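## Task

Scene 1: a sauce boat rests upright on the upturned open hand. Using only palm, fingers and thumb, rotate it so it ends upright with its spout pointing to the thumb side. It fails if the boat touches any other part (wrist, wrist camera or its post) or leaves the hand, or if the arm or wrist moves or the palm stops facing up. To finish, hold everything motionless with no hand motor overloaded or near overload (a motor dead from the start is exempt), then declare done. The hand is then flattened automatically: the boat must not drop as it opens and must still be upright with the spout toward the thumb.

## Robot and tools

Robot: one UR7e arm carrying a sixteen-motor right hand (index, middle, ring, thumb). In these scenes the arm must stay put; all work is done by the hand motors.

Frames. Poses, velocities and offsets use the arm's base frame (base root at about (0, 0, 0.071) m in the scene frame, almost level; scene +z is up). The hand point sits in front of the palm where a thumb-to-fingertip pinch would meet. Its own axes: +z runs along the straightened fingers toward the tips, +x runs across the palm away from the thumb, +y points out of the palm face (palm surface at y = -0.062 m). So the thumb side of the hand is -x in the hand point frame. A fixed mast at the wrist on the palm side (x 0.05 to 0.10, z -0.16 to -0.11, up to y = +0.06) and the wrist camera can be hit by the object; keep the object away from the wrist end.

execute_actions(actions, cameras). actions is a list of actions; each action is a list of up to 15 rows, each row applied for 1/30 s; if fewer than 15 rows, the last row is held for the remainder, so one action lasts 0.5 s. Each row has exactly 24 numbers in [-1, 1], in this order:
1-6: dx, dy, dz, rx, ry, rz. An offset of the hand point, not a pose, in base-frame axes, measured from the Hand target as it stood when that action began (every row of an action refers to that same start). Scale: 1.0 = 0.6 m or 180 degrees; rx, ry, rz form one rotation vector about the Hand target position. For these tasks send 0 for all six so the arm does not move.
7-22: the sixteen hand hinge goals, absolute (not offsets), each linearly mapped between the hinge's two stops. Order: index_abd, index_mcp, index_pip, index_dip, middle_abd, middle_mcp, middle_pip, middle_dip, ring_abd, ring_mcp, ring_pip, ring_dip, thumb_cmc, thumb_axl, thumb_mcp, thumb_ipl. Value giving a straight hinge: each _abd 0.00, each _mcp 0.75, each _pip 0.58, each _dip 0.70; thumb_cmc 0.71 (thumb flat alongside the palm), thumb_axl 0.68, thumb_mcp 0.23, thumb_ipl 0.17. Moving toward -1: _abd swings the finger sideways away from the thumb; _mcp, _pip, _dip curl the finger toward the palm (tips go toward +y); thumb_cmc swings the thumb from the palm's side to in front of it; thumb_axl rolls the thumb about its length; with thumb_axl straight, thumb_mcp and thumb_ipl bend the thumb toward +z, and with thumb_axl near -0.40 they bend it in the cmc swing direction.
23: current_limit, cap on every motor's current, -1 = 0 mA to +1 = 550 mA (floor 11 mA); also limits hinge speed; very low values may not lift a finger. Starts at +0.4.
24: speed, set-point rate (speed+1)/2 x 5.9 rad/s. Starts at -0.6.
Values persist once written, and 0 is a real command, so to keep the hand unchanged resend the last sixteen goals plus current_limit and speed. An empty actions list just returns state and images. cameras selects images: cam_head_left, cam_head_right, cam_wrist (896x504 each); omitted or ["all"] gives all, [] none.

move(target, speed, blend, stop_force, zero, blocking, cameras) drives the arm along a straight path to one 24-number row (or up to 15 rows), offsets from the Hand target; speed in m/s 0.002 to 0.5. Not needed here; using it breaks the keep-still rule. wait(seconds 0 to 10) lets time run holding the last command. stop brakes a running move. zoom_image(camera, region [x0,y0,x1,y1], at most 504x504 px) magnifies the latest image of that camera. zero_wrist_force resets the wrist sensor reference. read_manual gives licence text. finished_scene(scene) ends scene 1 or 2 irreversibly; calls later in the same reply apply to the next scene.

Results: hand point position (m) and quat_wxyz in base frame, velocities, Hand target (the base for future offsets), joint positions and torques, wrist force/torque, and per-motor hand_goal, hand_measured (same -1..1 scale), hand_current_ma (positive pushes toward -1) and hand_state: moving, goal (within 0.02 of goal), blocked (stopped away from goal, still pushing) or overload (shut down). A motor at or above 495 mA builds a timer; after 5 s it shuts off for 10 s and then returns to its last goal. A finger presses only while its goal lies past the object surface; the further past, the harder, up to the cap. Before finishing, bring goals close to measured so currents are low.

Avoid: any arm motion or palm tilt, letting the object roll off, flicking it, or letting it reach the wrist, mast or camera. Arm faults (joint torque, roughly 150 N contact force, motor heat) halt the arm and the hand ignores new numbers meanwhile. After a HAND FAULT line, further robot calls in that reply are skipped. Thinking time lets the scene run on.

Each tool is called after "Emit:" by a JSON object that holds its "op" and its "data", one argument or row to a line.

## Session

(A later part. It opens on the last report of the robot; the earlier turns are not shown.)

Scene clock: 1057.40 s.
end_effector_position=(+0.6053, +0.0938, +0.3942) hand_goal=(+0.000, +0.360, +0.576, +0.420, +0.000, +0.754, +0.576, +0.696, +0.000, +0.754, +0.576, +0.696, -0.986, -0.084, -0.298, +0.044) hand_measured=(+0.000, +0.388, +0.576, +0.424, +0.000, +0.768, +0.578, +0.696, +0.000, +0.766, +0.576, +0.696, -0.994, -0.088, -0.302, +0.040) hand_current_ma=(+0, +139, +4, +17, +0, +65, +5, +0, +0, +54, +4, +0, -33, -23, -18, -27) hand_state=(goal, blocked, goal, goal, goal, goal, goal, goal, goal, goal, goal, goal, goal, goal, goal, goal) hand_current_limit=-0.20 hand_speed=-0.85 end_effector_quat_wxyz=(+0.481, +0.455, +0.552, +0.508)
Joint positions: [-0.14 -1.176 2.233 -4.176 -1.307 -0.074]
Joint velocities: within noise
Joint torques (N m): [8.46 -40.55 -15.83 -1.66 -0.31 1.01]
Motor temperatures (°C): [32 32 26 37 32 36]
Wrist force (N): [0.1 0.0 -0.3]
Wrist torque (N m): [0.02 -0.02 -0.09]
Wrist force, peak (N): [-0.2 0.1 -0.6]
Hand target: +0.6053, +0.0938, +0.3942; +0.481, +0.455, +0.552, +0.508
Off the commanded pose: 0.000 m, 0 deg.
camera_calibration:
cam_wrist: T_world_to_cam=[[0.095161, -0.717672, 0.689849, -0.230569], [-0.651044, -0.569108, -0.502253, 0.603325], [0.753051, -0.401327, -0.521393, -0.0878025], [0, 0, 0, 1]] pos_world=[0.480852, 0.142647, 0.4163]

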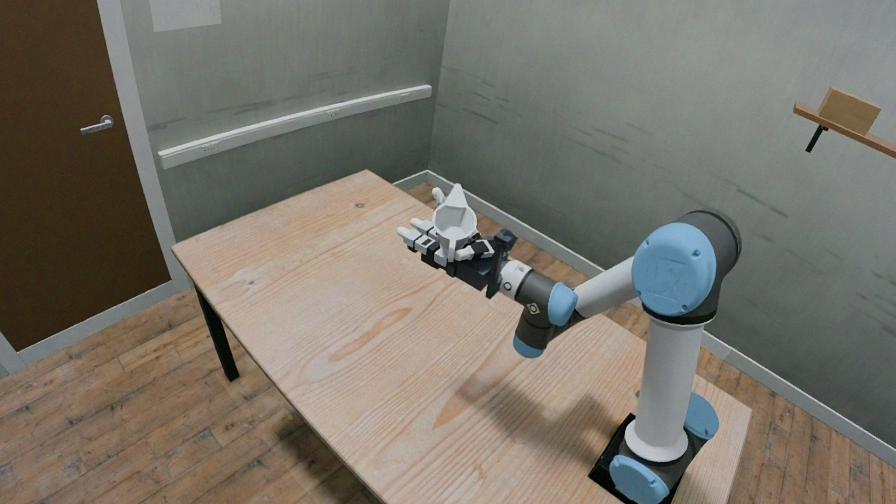

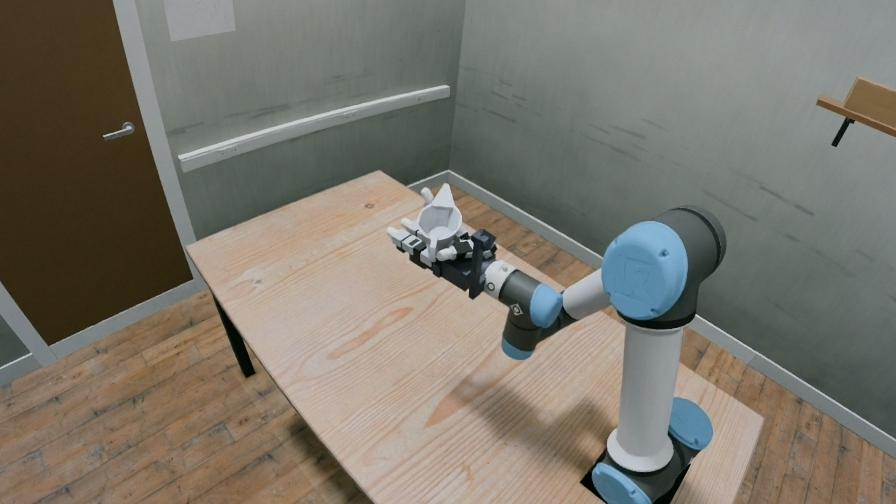

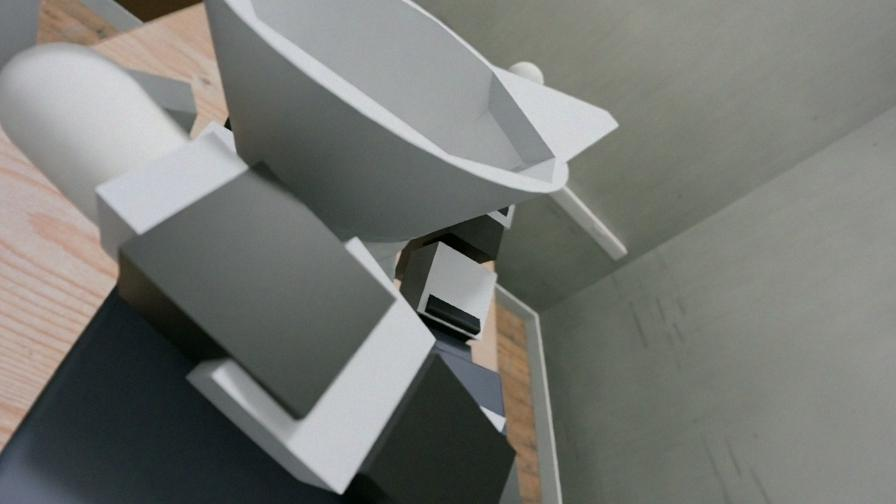

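Emit:
{"op": "execute_actions", "data": {
  "actions": [
    [[0,0,0,0,0,0, 0,0.36,0.576,0.25, 0,0.754,0.576,0.696, 0,0.754,0.576,0.696, -0.9857,-0.0831,-0.2979,0.0440, -0.2,-0.85]],
    [[0,0,0,0,0,0, 0,0.36,0.576,0.08, 0,0.754,0.576,0.696, 0,0.754,0.576,0.696, -0.9857,-0.0831,-0.2979,0.0440, -0.2,-0.85]],
    [[0,0,0,0,0,0, 0,0.36,0.576,-0.02, 0,0.754,0.576,0.696, 0,0.754,0.576,0.696, -0.9857,-0.0831,-0.2979,0.0440, -0.2,-0.85]]
  ]
}}

Emit:
{"op": "zoom_image", "data": {
  "camera": "cam_head_left",
  "region": [425, 175, 475, 225]
}}

Emit:
{"op": "zoom_image", "data": {
  "camera": "cam_head_right",
  "region": [410, 175, 460, 225]
}}

Emit:
{"op": "zoom_image", "data": {
  "camera": "cam_wrist",
  "region": [380, 40, 640, 340]
}}

Scene clock: 1089.37 s.
end_effector_position=(+0.6053, +0.0938, +0.3942) hand_goal=(+0.000, +0.360, +0.576, -0.020, +0.000, +0.754, +0.576, +0.696, +0.000, +0.754, +0.576, +0.696, -0.986, -0.084, -0.298, +0.044) hand_measured=(+0.000, +0.388, +0.576, -0.016, +0.000, +0.768, +0.578, +0.696, +0.000, +0.766, +0.576, +0.696, -0.994, -0.088, -0.302, +0.040) hand_current_ma=(+0, +137, +4, +15, +0, +65, +5, +0, +0, +54, +4, +0, -33, -23, -18, -27) hand_state=(goal, blocked, goal, goal, goal, goal, goal, goal, goal, goal, goal, goal, goal, goal, goal, goal) hand_current_limit=-0.20 hand_speed=-0.85 end_effector_quat_wxyz=(+0.481, +0.455, +0.552, +0.508)
Joint positions: [-0.14 -1.176 2.233 -4.176 -1.307 -0.074]
Joint velocities: within noise
Joint torques (N m): [8.83 -40.23 -15.59 -1.74 -0.38 0.88]
Motor temperatures (°C): [32 32 26 37 32 36]
Wrist force (N): [-0.1 0.1 -0.2]
Wrist torque (N m): [0.03 0.01 -0.11]
Wrist force, peak (N): [-0.1 -0.1 -0.6]
Hand target: +0.6053, +0.0938, +0.3942; +0.481, +0.455, +0.552, +0.508
Off the commanded pose: 0.000 m, 0 deg.
camera_calibration:
cam_wrist: T_world_to_cam=[[0.0951608, -0.717672, 0.689849, -0.230569], [-0.651044, -0.569108, -0.502253, 0.603325], [0.753051, -0.401327, -0.521393, -0.0878025], [0, 0, 0, 1]] pos_world=[0.480852, 0.142647, 0.4163]

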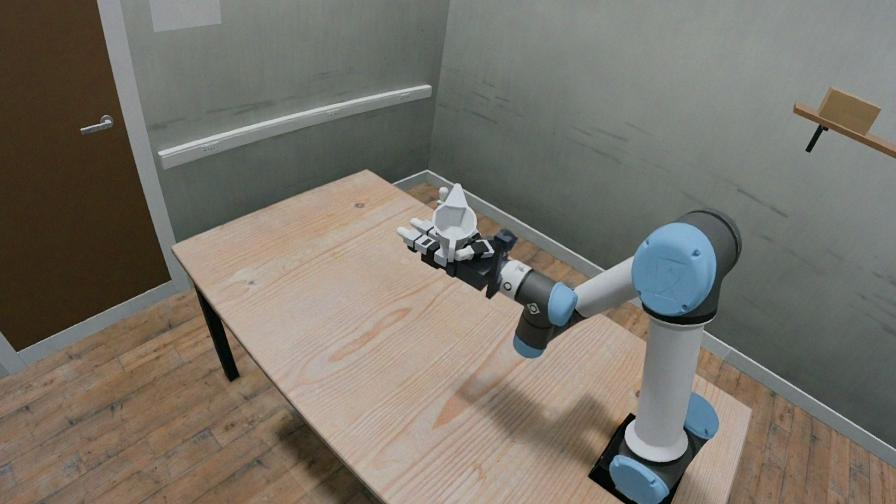

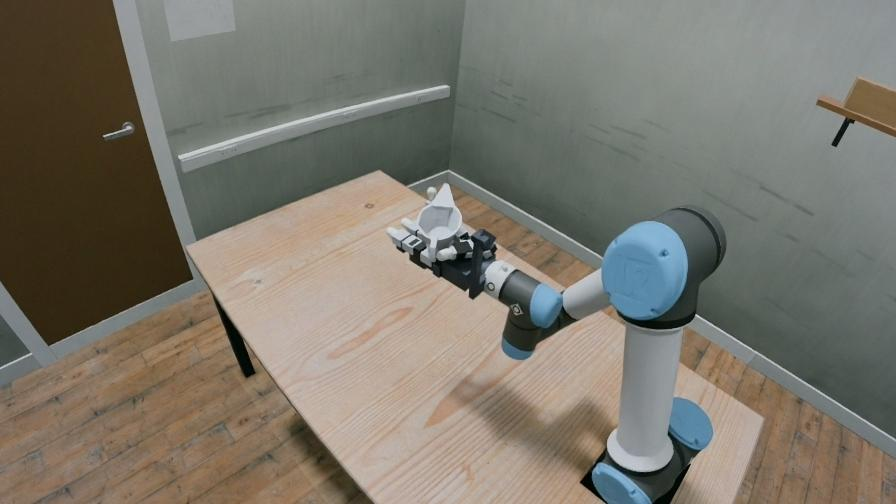

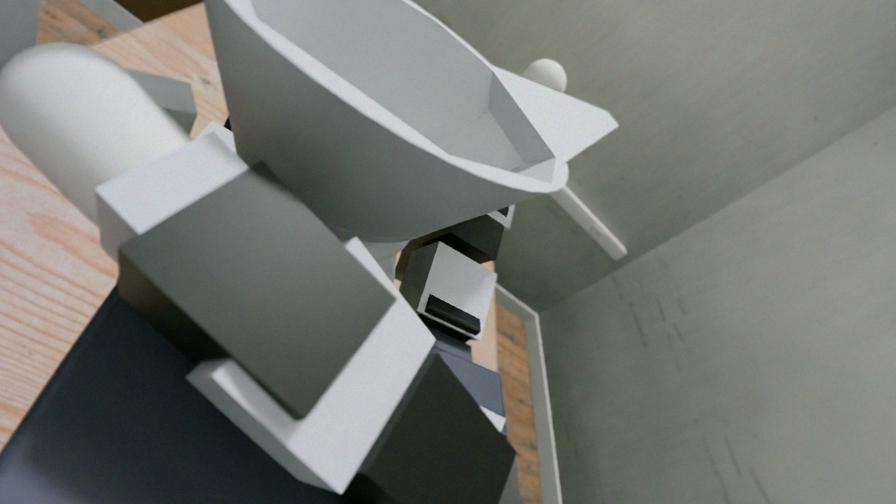

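Scaled by 10.080 from the camera's 896x504 image, which has a finer 1280x720 frame.

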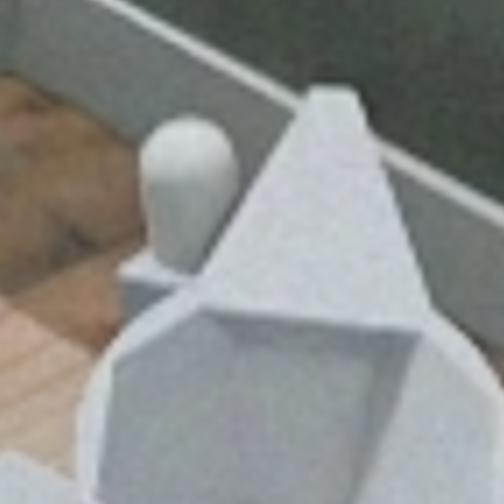

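Scaled by 10.080 from the camera's 896x504 image, which has a finer 1280x720 frame.

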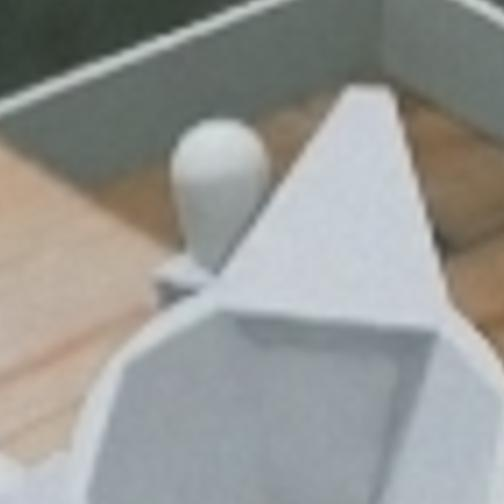

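Scaled by 1.680 from the camera's 896x504 image, which has a finer 1280x720 frame.

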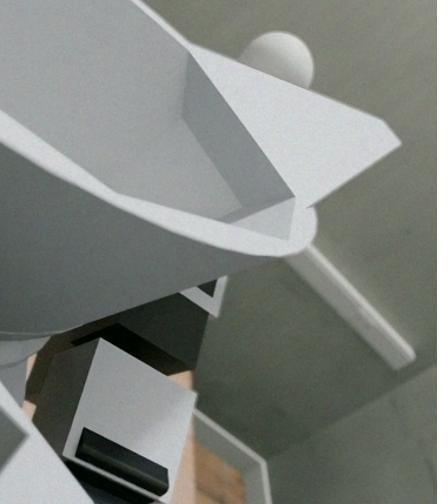

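Emit:
{"op": "execute_actions", "data": {
  "actions": [
    [[0,0,0,0,0,0, 0,0.345,0.59,-0.10, 0,0.754,0.576,0.696, 0,0.754,0.576,0.696, -0.9857,-0.0831,-0.2979,0.0440, -0.2,-0.93]],
    [[0,0,0,0,0,0, 0,0.345,0.603,-0.187, 0,0.754,0.576,0.696, 0,0.754,0.576,0.696, -0.9857,-0.0831,-0.2979,0.0440, -0.2,-0.93]]
  ]
}}

Emit:
{"op": "zoom_image", "data": {
  "camera": "cam_head_left",
  "region": [425, 175, 475, 225]
}}

Emit:
{"op": "zoom_image", "data": {
  "camera": "cam_wrist",
  "region": [380, 40, 640, 340]
}}

Scene clock: 1177.93 s.
end_effector_position=(+0.6053, +0.0938, +0.3942) hand_goal=(+0.000, +0.346, +0.604, -0.186, +0.000, +0.754, +0.576, +0.696, +0.000, +0.754, +0.576, +0.696, -0.986, -0.084, -0.298, +0.044) hand_measured=(+0.000, +0.374, +0.606, -0.180, +0.000, +0.768, +0.578, +0.696, +0.000, +0.766, +0.576, +0.696, -0.994, -0.088, -0.302, +0.040) hand_current_ma=(+0, +136, +4, +23, +0, +65, +5, +0, +0, +54, +4, +0, -33, -23, -18, -27) hand_state=(goal, blocked, goal, goal, goal, goal, goal, goal, goal, goal, goal, goal, goal, goal, goal, goal) hand_current_limit=-0.20 hand_speed=-0.93 end_effector_quat_wxyz=(+0.481, +0.455, +0.552, +0.508)
Joint positions: [-0.14 -1.176 2.233 -4.176 -1.307 -0.074]
Joint velocities: within noise
Joint torques (N m): [8.66 -39.61 -15.67 -1.94 -0.93 0.62]
Motor temperatures (°C): [32 32 26 37 32 36]
Wrist force (N): [-0.1 0.0 -0.2]
Wrist torque (N m): [0.01 0.01 -0.11]
Wrist force, peak (N): [-0.4 0.4 -0.4]
Hand target: +0.6053, +0.0938, +0.3942; +0.481, +0.455, +0.552, +0.508
Off the commanded pose: 0.000 m, 0 deg.
camera_calibration:
cam_wrist: T_world_to_cam=[[0.0951607, -0.717672, 0.689849, -0.230569], [-0.651044, -0.569108, -0.502253, 0.603325], [0.753051, -0.401327, -0.521393, -0.0878026], [0, 0, 0, 1]] pos_world=[0.480852, 0.142647, 0.4163]

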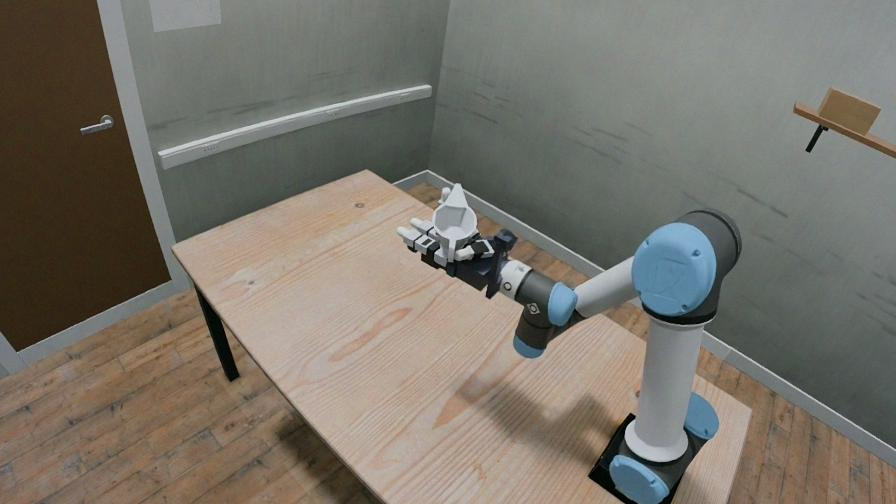

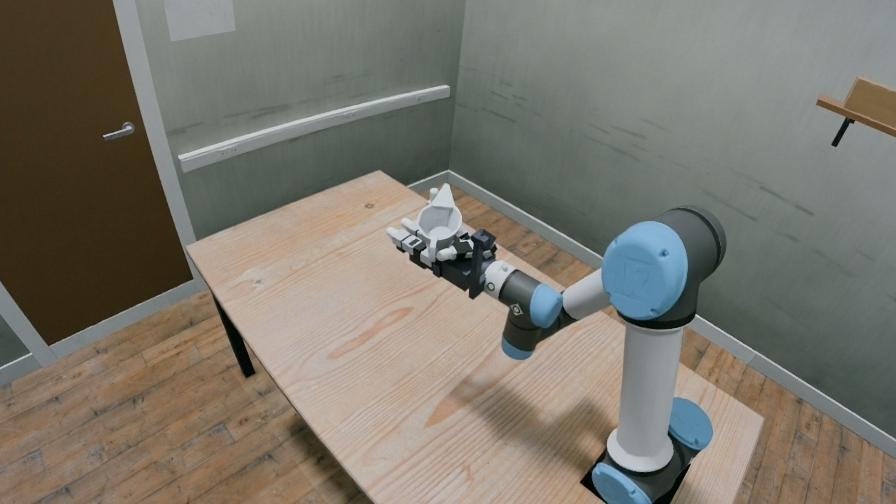

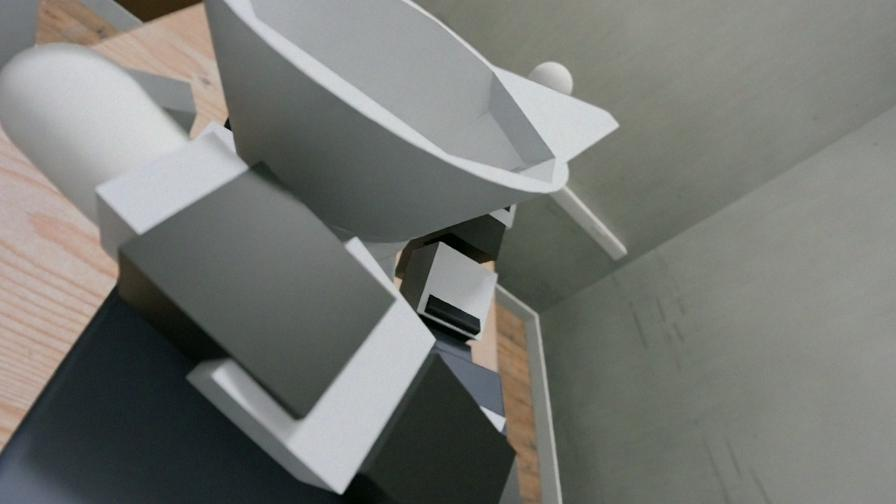

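Scaled by 10.080 from the camera's 896x504 image, which has a finer 1280x720 frame.

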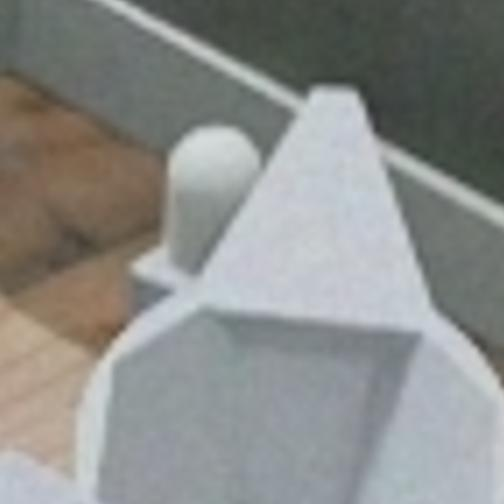

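Scaled by 1.680 from the camera's 896x504 image, which has a finer 1280x720 frame.

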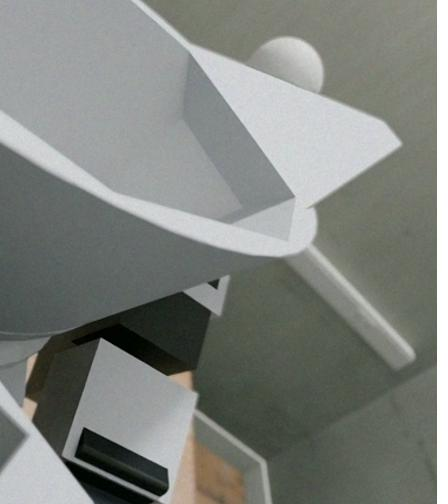

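Emit:
{"op": "execute_actions", "data": {
  "actions": [
    [[0,0,0,0,0,0, 0.03,0.345,0.603,-0.232, 0,0.754,0.576,0.696, 0,0.754,0.576,0.696, -0.9857,-0.0831,-0.2979,0.0440, -0.2,-0.95]],
    [[0,0,0,0,0,0, 0.065,0.345,0.603,-0.274, 0,0.754,0.576,0.696, 0,0.754,0.576,0.696, -0.9857,-0.0831,-0.2979,0.0440, -0.2,-0.95]]
  ]
}}

Emit:
{"op": "zoom_image", "data": {
  "camera": "cam_head_left",
  "region": [425, 175, 475, 225]
}}

Emit:
{"op": "zoom_image", "data": {
  "camera": "cam_wrist",
  "region": [380, 40, 640, 340]
}}

Scene clock: 1190.17 s.
end_effector_position=(+0.6053, +0.0938, +0.3942) hand_goal=(+0.066, +0.346, +0.604, -0.274, +0.000, +0.754, +0.576, +0.696, +0.000, +0.754, +0.576, +0.696, -0.986, -0.084, -0.298, +0.044) hand_measured=(+0.062, +0.374, +0.606, -0.268, +0.000, +0.768, +0.578, +0.696, +0.000, +0.766, +0.576, +0.696, -0.994, -0.088, -0.302, +0.040) hand_current_ma=(-15, +136, +5, +23, +0, +65, +5, +0, +0, +54, +4, +0, -33, -23, -18, -27) hand_state=(goal, blocked, goal, goal, goal, goal, goal, goal, goal, goal, goal, goal, goal, goal, goal, goal) hand_current_limit=-0.20 hand_speed=-0.95 end_effector_quat_wxyz=(+0.481, +0.455, +0.552, +0.508)
Joint positions: [-0.14 -1.176 2.233 -4.176 -1.307 -0.074]
Joint velocities: within noise
Joint torques (N m): [8.23 -39.05 -15.74 -2.04 -1.06 0.7]
Motor temperatures (°C): [32 32 26 37 32 36]
Wrist force (N): [0.0 0.0 -0.2]
Wrist torque (N m): [0.01 0.00 -0.11]
Wrist force, peak (N): [-0.1 0.1 -0.6]
Hand target: +0.6053, +0.0938, +0.3942; +0.481, +0.455, +0.552, +0.508
Off the commanded pose: 0.000 m, 0 deg.
camera_calibration:
cam_wrist: T_world_to_cam=[[0.0951608, -0.717672, 0.689849, -0.230569], [-0.651044, -0.569108, -0.502253, 0.603325], [0.753051, -0.401327, -0.521393, -0.0878025], [0, 0, 0, 1]] pos_world=[0.480852, 0.142647, 0.4163]

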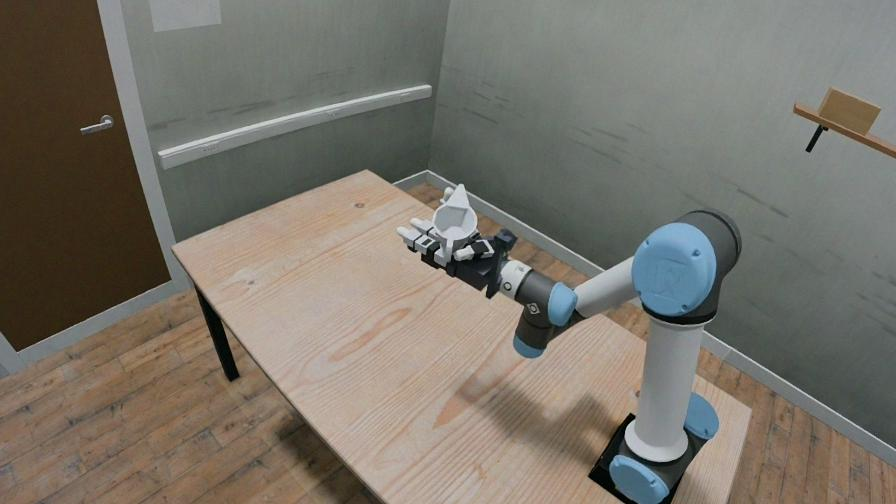

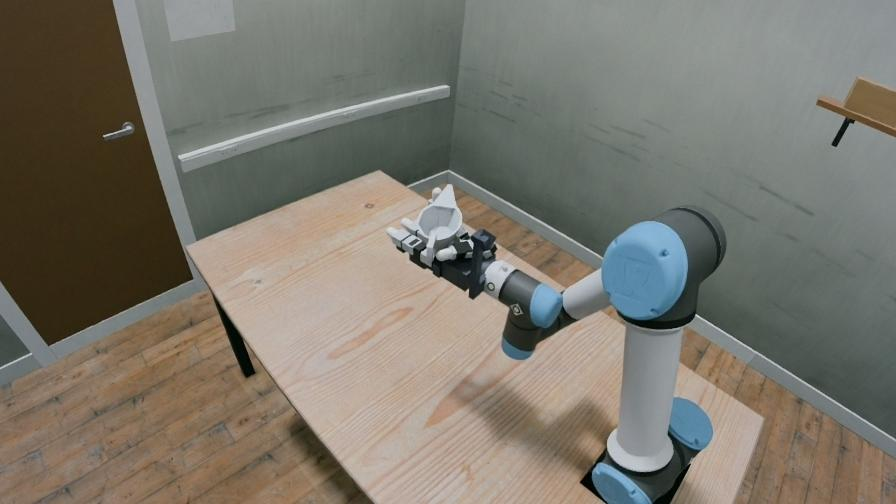

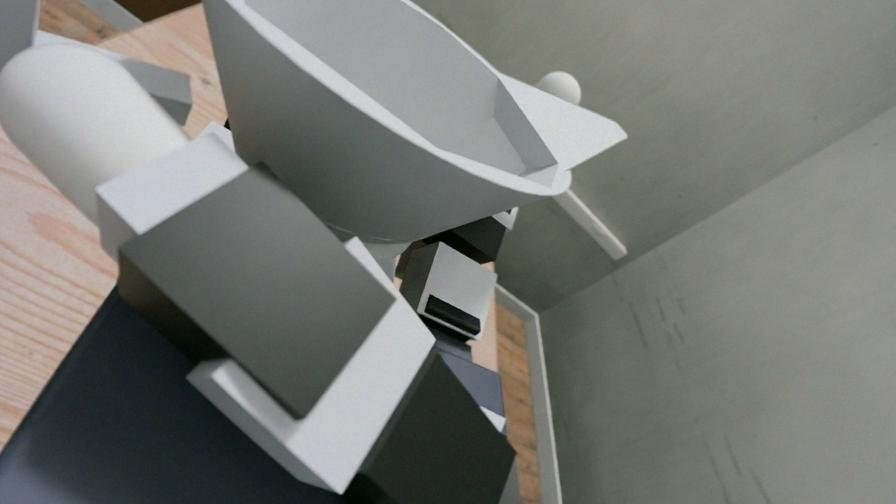

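Scaled by 10.080 from the camera's 896x504 image, which has a finer 1280x720 frame.

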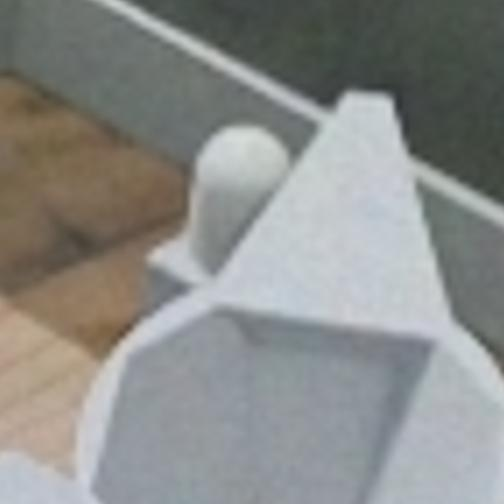

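Scaled by 1.680 from the camera's 896x504 image, which has a finer 1280x720 frame.

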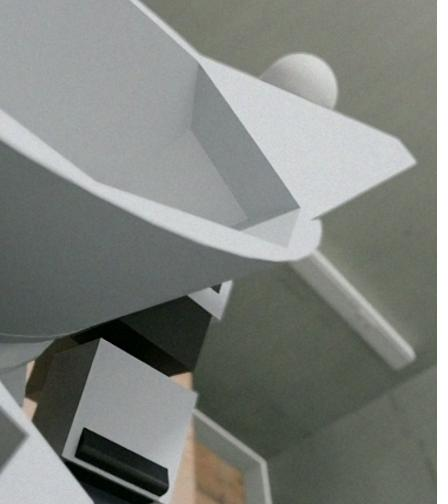

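Emit:
{"op": "execute_actions", "data": {
  "actions": [
    [[0,0,0,0,0,0, 0.102,0.345,0.594,-0.307, 0,0.754,0.576,0.696, 0,0.754,0.576,0.696, -0.9436,-0.1085,-0.2723,-0.0195, -0.2,-0.92]],
    [[0,0,0,0,0,0, 0.138,0.345,0.585,-0.339, 0,0.754,0.576,0.696, 0,0.754,0.576,0.696, -0.9014,-0.1339,-0.2467,-0.0830, -0.2,-0.92]],
    [[0,0,0,0,0,0, 0.177,0.345,0.571,-0.364, 0,0.754,0.576,0.696, 0,0.754,0.576,0.696, -0.8593,-0.1564,-0.2325,-0.1638, -0.2,-0.92]],
    [[0,0,0,0,0,0, 0.215,0.345,0.556,-0.388, 0,0.754,0.576,0.696, 0,0.754,0.576,0.696, -0.8171,-0.1788,-0.2182,-0.2446, -0.2,-0.92]]
  ]
}}

Emit:
{"op": "zoom_image", "data": {
  "camera": "cam_head_left",
  "region": [425, 175, 475, 225]
}}

Emit:
{"op": "zoom_image", "data": {
  "camera": "cam_wrist",
  "region": [380, 40, 640, 340]
}}

Emit:
{"op": "zoom_image", "data": {
  "camera": "cam_head_right",
  "region": [385, 170, 485, 270]
}}

Scene clock: 1225.70 s.
end_effector_position=(+0.6053, +0.0938, +0.3942) hand_goal=(+0.216, +0.346, +0.556, -0.388, +0.000, +0.754, +0.576, +0.696, +0.000, +0.754, +0.576, +0.696, -0.818, -0.178, -0.218, -0.244) hand_measured=(+0.212, +0.374, +0.566, -0.384, +0.000, +0.768, +0.578, +0.696, +0.000, +0.766, +0.576, +0.696, -0.840, -0.176, -0.230, -0.244) hand_current_ma=(-18, +136, +45, +17, +0, +65, +5, +0, +0, +54, +4, +0, -98, +9, -68, +2) hand_state=(goal, blocked, goal, goal, goal, goal, goal, goal, goal, goal, goal, goal, blocked, goal, goal, goal) hand_current_limit=-0.20 hand_speed=-0.92 end_effector_quat_wxyz=(+0.481, +0.455, +0.552, +0.508)
Joint positions: [-0.14 -1.176 2.233 -4.176 -1.307 -0.074]
Joint velocities: within noise
Joint torques (N m): [8.49 -39.55 -14.6 -1.91 -0.95 0.19]
Motor temperatures (°C): [32 32 26 37 32 35]
Wrist force (N): [-0.1 0.0 -0.3]
Wrist torque (N m): [0.02 0.01 -0.10]
Wrist force, peak (N): [-0.3 0.3 -0.4]
Hand target: +0.6053, +0.0938, +0.3942; +0.481, +0.455, +0.552, +0.508
Off the commanded pose: 0.000 m, 0 deg.
camera_calibration:
cam_wrist: T_world_to_cam=[[0.0951609, -0.717672, 0.689849, -0.230569], [-0.651044, -0.569108, -0.502253, 0.603325], [0.753051, -0.401327, -0.521393, -0.0878025], [0, 0, 0, 1]] pos_world=[0.480852, 0.142647, 0.4163]

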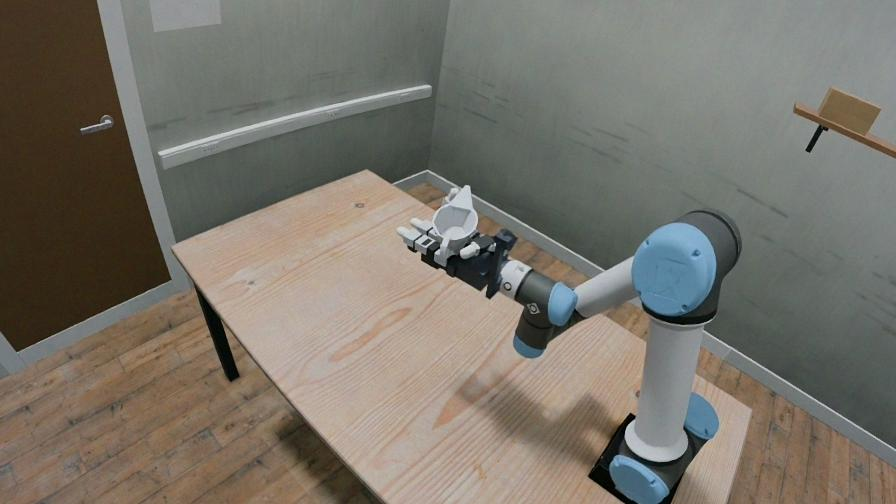

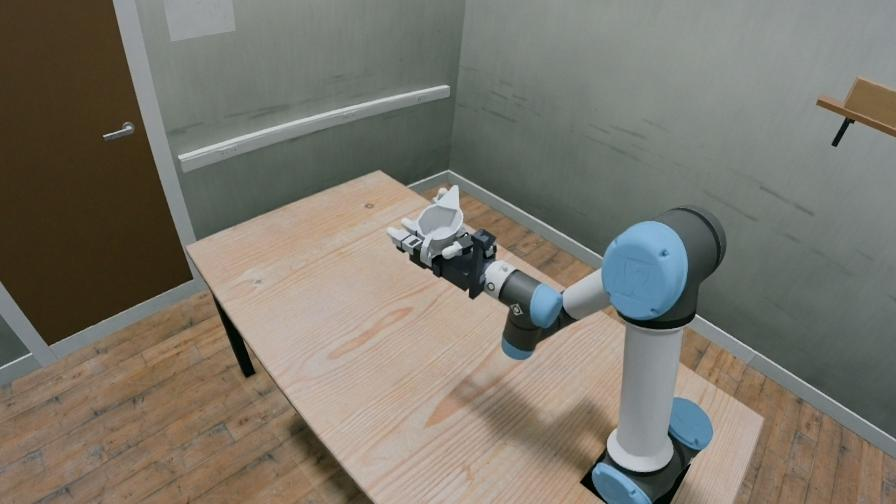

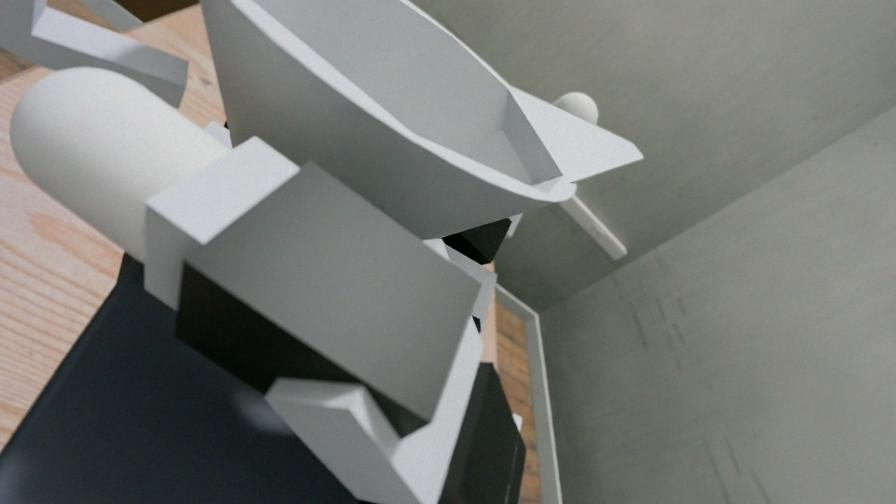

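Scaled by 10.080 from the camera's 896x504 image, which has a finer 1280x720 frame.

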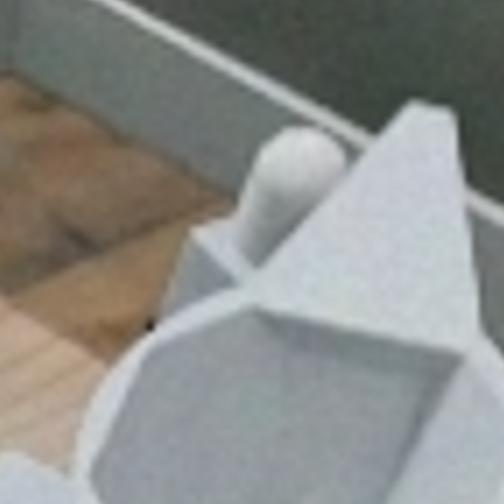

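Scaled by 1.680 from the camera's 896x504 image, which has a finer 1280x720 frame.

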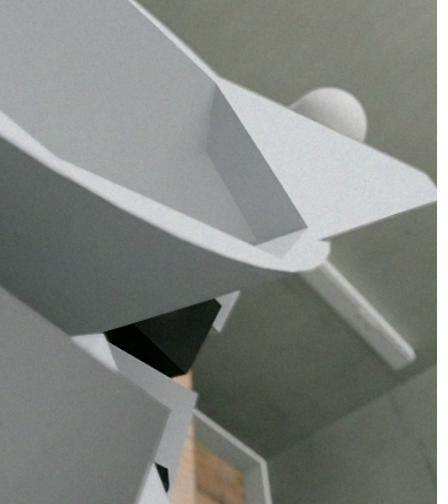

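Scaled by 5.040 from the camera's 896x504 image, which has a finer 1280x720 frame.

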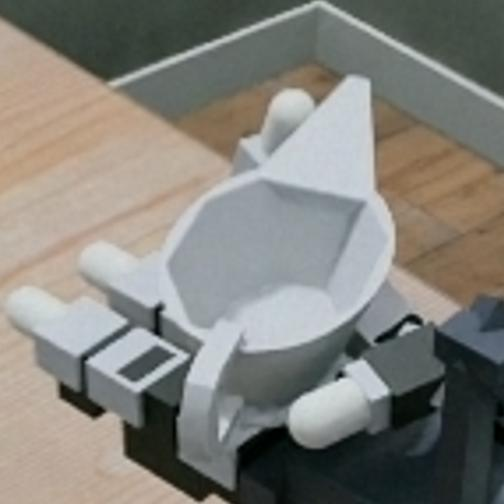

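Emit:
{"op": "execute_actions", "data": {
  "actions": [],
  "cameras": ["cam_head_left","cam_head_right"]
}}

Scene clock: 1247.07 s.
end_effector_position=(+0.6053, +0.0938, +0.3942) hand_goal=(+0.216, +0.346, +0.556, -0.388, +0.000, +0.754, +0.576, +0.696, +0.000, +0.754, +0.576, +0.696, -0.818, -0.178, -0.218, -0.244) hand_measured=(+0.212, +0.374, +0.566, -0.384, +0.000, +0.768, +0.578, +0.696, +0.000, +0.766, +0.576, +0.696, -0.840, -0.176, -0.230, -0.244) hand_current_ma=(-18, +136, +45, +16, +0, +65, +5, +0, +0, +54, +4, +0, -98, +9, -68, +2) hand_state=(goal, blocked, goal, goal, goal, goal, goal, goal, goal, goal, goal, goal, blocked, goal, goal, goal) hand_current_limit=-0.20 hand_speed=-0.92 end_effector_quat_wxyz=(+0.481, +0.455, +0.552, +0.508)
Joint positions: [-0.14 -1.176 2.233 -4.176 -1.307 -0.074]
Joint velocities: within noise
Joint torques (N m): [7.99 -40.36 -15.29 -1.87 -1.01 0.39]
Motor temperatures (°C): [32 32 26 37 32 35]
Wrist force (N): [0.1 0.1 -0.3]
Wrist torque (N m): [0.03 0.00 -0.08]
Wrist force, peak (N): [-0.1 0.5 -0.4]
Hand target: +0.6053, +0.0938, +0.3942; +0.481, +0.455, +0.552, +0.508
Off the commanded pose: 0.000 m, 0 deg.
Images, in order (width x height): cam_head_left 896x504, cam_head_right 896x504.

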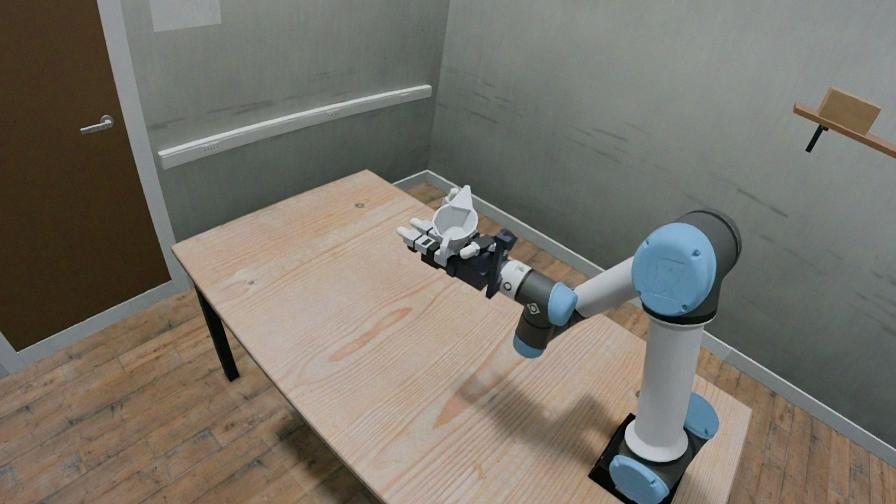

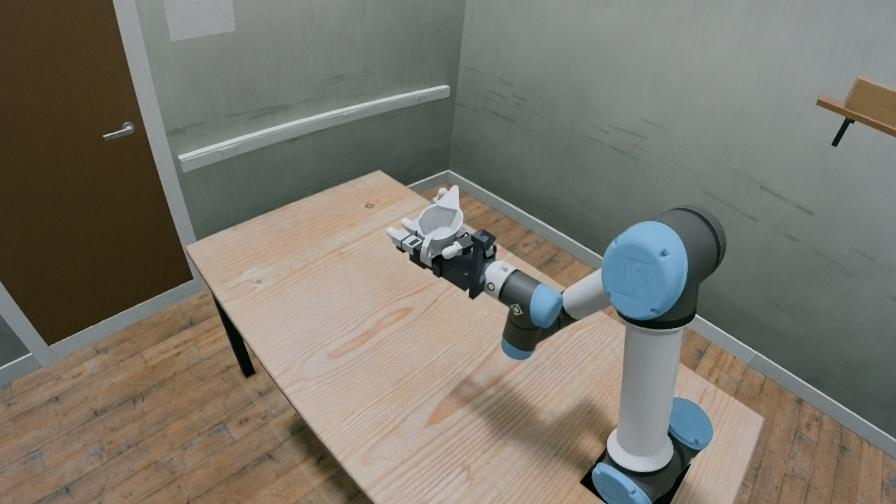

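Emit:
{"op": "execute_actions", "data": {
  "actions": [
    [[0,0,0,0,0,0,0.255,0.345,0.536,-0.405,0,0.754,0.576,0.696,0,0.754,0.576,0.696,-0.7271,-0.2168,-0.2234,-0.3545,-0.2,-0.92]],
    [[0,0,0,0,0,0,0.297,0.345,0.515,-0.419,0,0.754,0.576,0.696,0,0.754,0.576,0.696,-0.6329,-0.2465,-0.2466,-0.4373,-0.2,-0.92]]
  ],
  "cameras": ["cam_head_left","cam_head_right"]
}}

Emit:
{"op": "zoom_image", "data": {
  "camera": "cam_head_left",
  "region": [425, 175, 475, 225]
}}

Emit:
{"op": "zoom_image", "data": {
  "camera": "cam_head_left",
  "region": [380, 165, 530, 315]
}}

Scene clock: 1290.83 s.
end_effector_position=(+0.6053, +0.0938, +0.3942) hand_goal=(+0.298, +0.346, +0.516, -0.418, +0.000, +0.754, +0.576, +0.696, +0.000, +0.754, +0.576, +0.696, -0.632, -0.246, -0.246, -0.438) hand_measured=(+0.294, +0.374, +0.526, -0.414, +0.000, +0.768, +0.578, +0.696, +0.000, +0.766, +0.576, +0.696, -0.650, -0.244, -0.248, -0.438) hand_current_ma=(-16, +136, +44, +15, +0, +65, +5, +0, +0, +54, +4, +0, -80, +11, -15, +3) hand_state=(goal, blocked, goal, goal, goal, goal, goal, goal, goal, goal, goal, goal, goal, goal, goal, goal) hand_current_limit=-0.20 hand_speed=-0.92 end_effector_quat_wxyz=(+0.481, +0.455, +0.552, +0.508)
Joint positions: [-0.14 -1.176 2.233 -4.176 -1.307 -0.074]
Joint velocities: within noise
Joint torques (N m): [8.81 -40.58 -17.28 -1.87 -1.49 0.48]
Motor temperatures (°C): [32 32 26 37 32 35]
Wrist force (N): [-0.2 0.1 -0.3]
Wrist torque (N m): [0.02 0.03 -0.10]
Wrist force, peak (N): [0.0 0.0 -0.6]
Hand target: +0.6053, +0.0938, +0.3942; +0.481, +0.455, +0.552, +0.508
Off the commanded pose: 0.000 m, 0 deg.
Images, in order (width x height): cam_head_left 896x504, cam_head_right 896x504.

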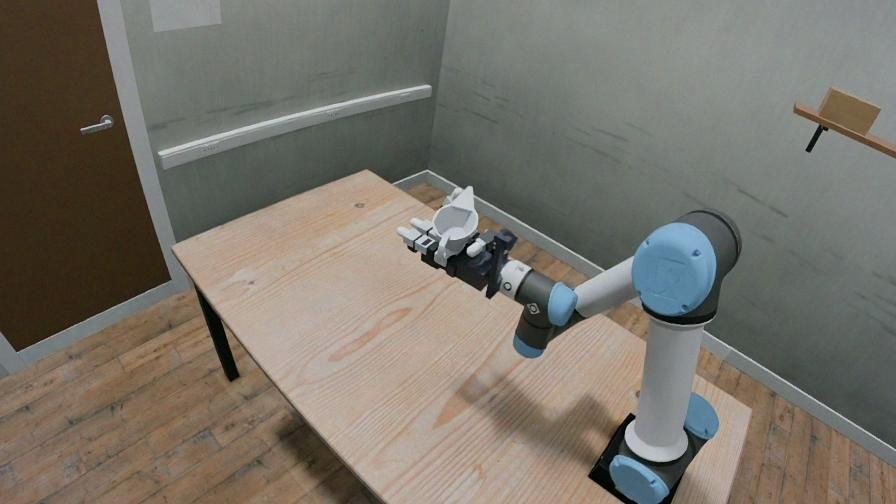

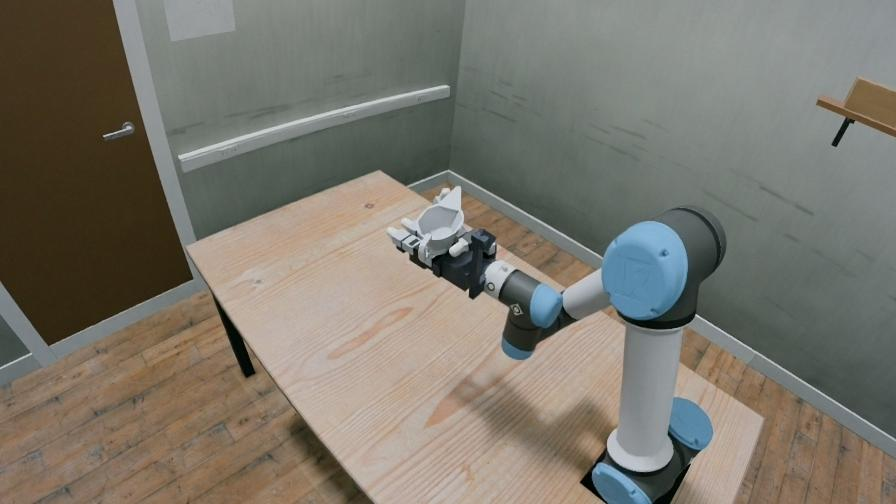

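Scaled by 10.080 from the camera's 896x504 image, which has a finer 1280x720 frame.

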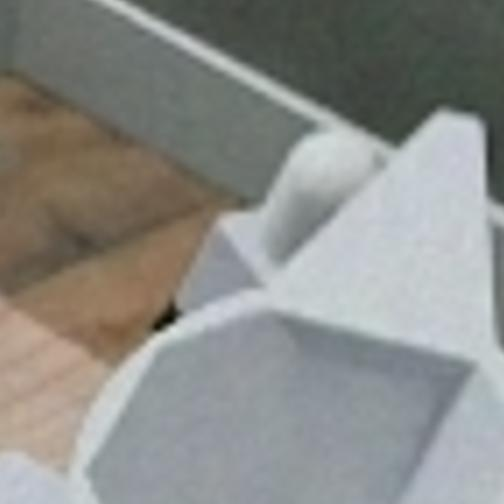

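Scaled by 3.360 from the camera's 896x504 image, which has a finer 1280x720 frame.

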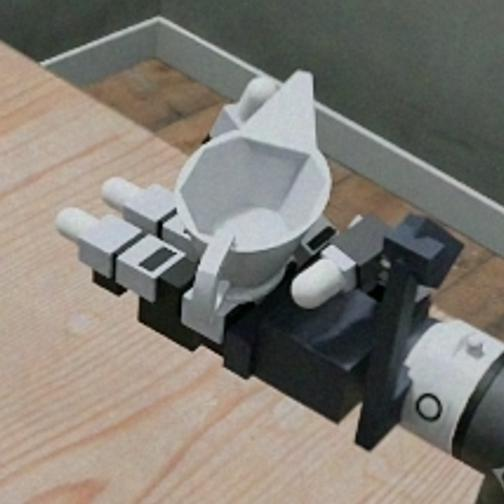

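Emit:
{"op": "execute_actions", "data": {
  "actions": [
    [[0,0,0,0,0,0,0.341,0.345,0.4895,-0.426,0,0.754,0.576,0.696,0,0.754,0.576,0.696,-0.5243,-0.2657,-0.2861,-0.5068,-0.2,-0.92]],
    [[0,0,0,0,0,0,0.385,0.345,0.464,-0.433,0,0.754,0.576,0.696,0,0.754,0.576,0.696,-0.4515,-0.2886,-0.31,-0.552,-0.2,-0.92]]
  ],
  "cameras": ["cam_head_left","cam_head_right"]
}}

Emit:
{"op": "zoom_image", "data": {
  "camera": "cam_head_left",
  "region": [425, 175, 475, 225]
}}

Emit:
{"op": "zoom_image", "data": {
  "camera": "cam_head_right",
  "region": [380, 165, 530, 315]
}}

Scene clock: 1303.57 s.
end_effector_position=(+0.6053, +0.0938, +0.3942) hand_goal=(+0.386, +0.346, +0.464, -0.432, +0.000, +0.754, +0.576, +0.696, +0.000, +0.754, +0.576, +0.696, -0.452, -0.288, -0.310, -0.552) hand_measured=(+0.382, +0.374, +0.474, -0.428, +0.000, +0.768, +0.578, +0.696, +0.000, +0.766, +0.576, +0.696, -0.466, -0.286, -0.312, -0.552) hand_current_ma=(-14, +136, +42, +14, +0, +65, +5, +0, +0, +54, +4, +0, -64, +12, -12, +3) hand_state=(goal, blocked, goal, goal, goal, goal, goal, goal, goal, goal, goal, goal, goal, goal, goal, goal) hand_current_limit=-0.20 hand_speed=-0.92 end_effector_quat_wxyz=(+0.481, +0.455, +0.552, +0.508)
Joint positions: [-0.14 -1.176 2.233 -4.176 -1.307 -0.074]
Joint velocities: within noise
Joint torques (N m): [8.78 -40.26 -16.88 -1.89 -1.32 0.16]
Motor temperatures (°C): [32 32 26 37 32 35]
Wrist force (N): [0.0 0.2 -0.1]
Wrist torque (N m): [0.01 -0.01 -0.07]
Wrist force, peak (N): [-0.1 0.4 -0.5]
Hand target: +0.6053, +0.0938, +0.3942; +0.481, +0.455, +0.552, +0.508
Off the commanded pose: 0.000 m, 0 deg.
Images, in order (width x height): cam_head_left 896x504, cam_head_right 896x504.

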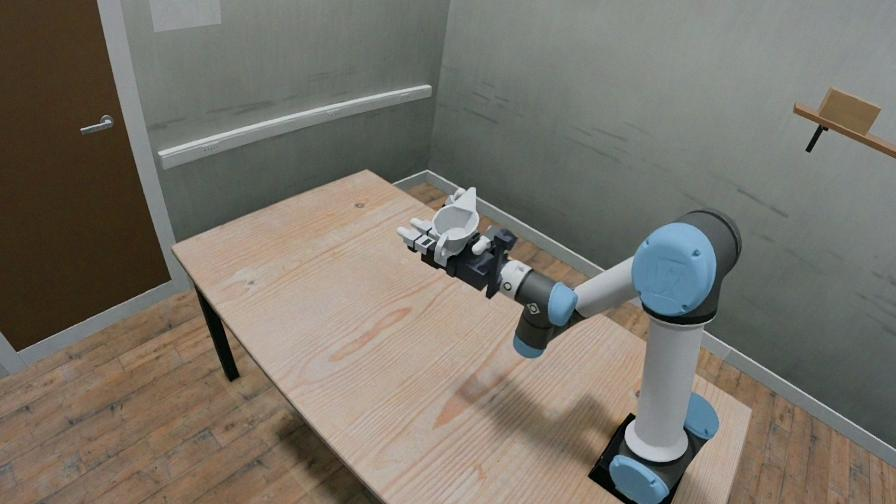

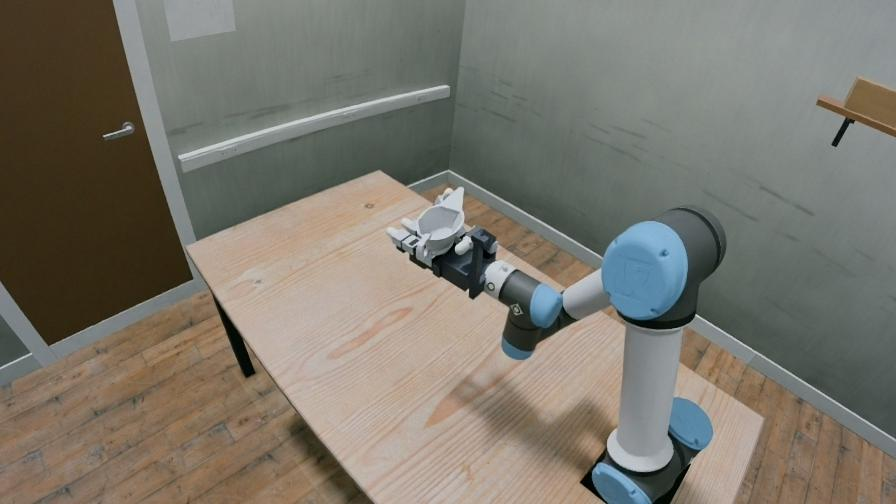

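Scaled by 10.080 from the camera's 896x504 image, which has a finer 1280x720 frame.

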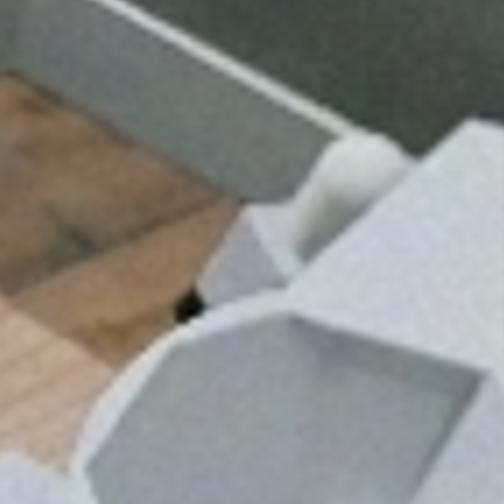

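Scaled by 3.360 from the camera's 896x504 image, which has a finer 1280x720 frame.

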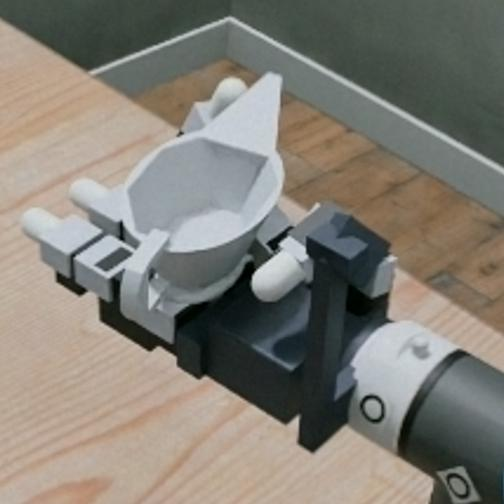

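Emit:
{"op": "zoom_image", "data": {
  "camera": "cam_head_left",
  "region": [440, 175, 490, 225]
}}

Scaled by 10.080 from the camera's 896x504 image, which has a finer 1280x720 frame.

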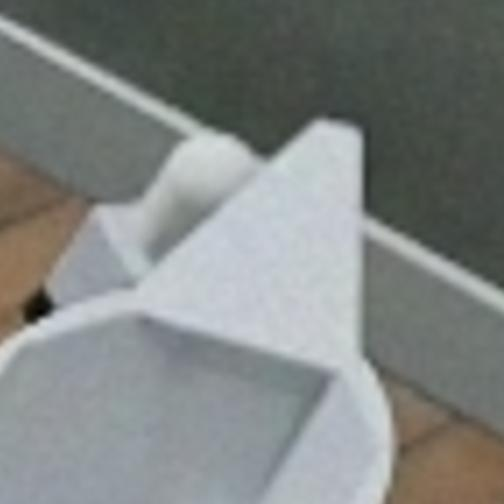

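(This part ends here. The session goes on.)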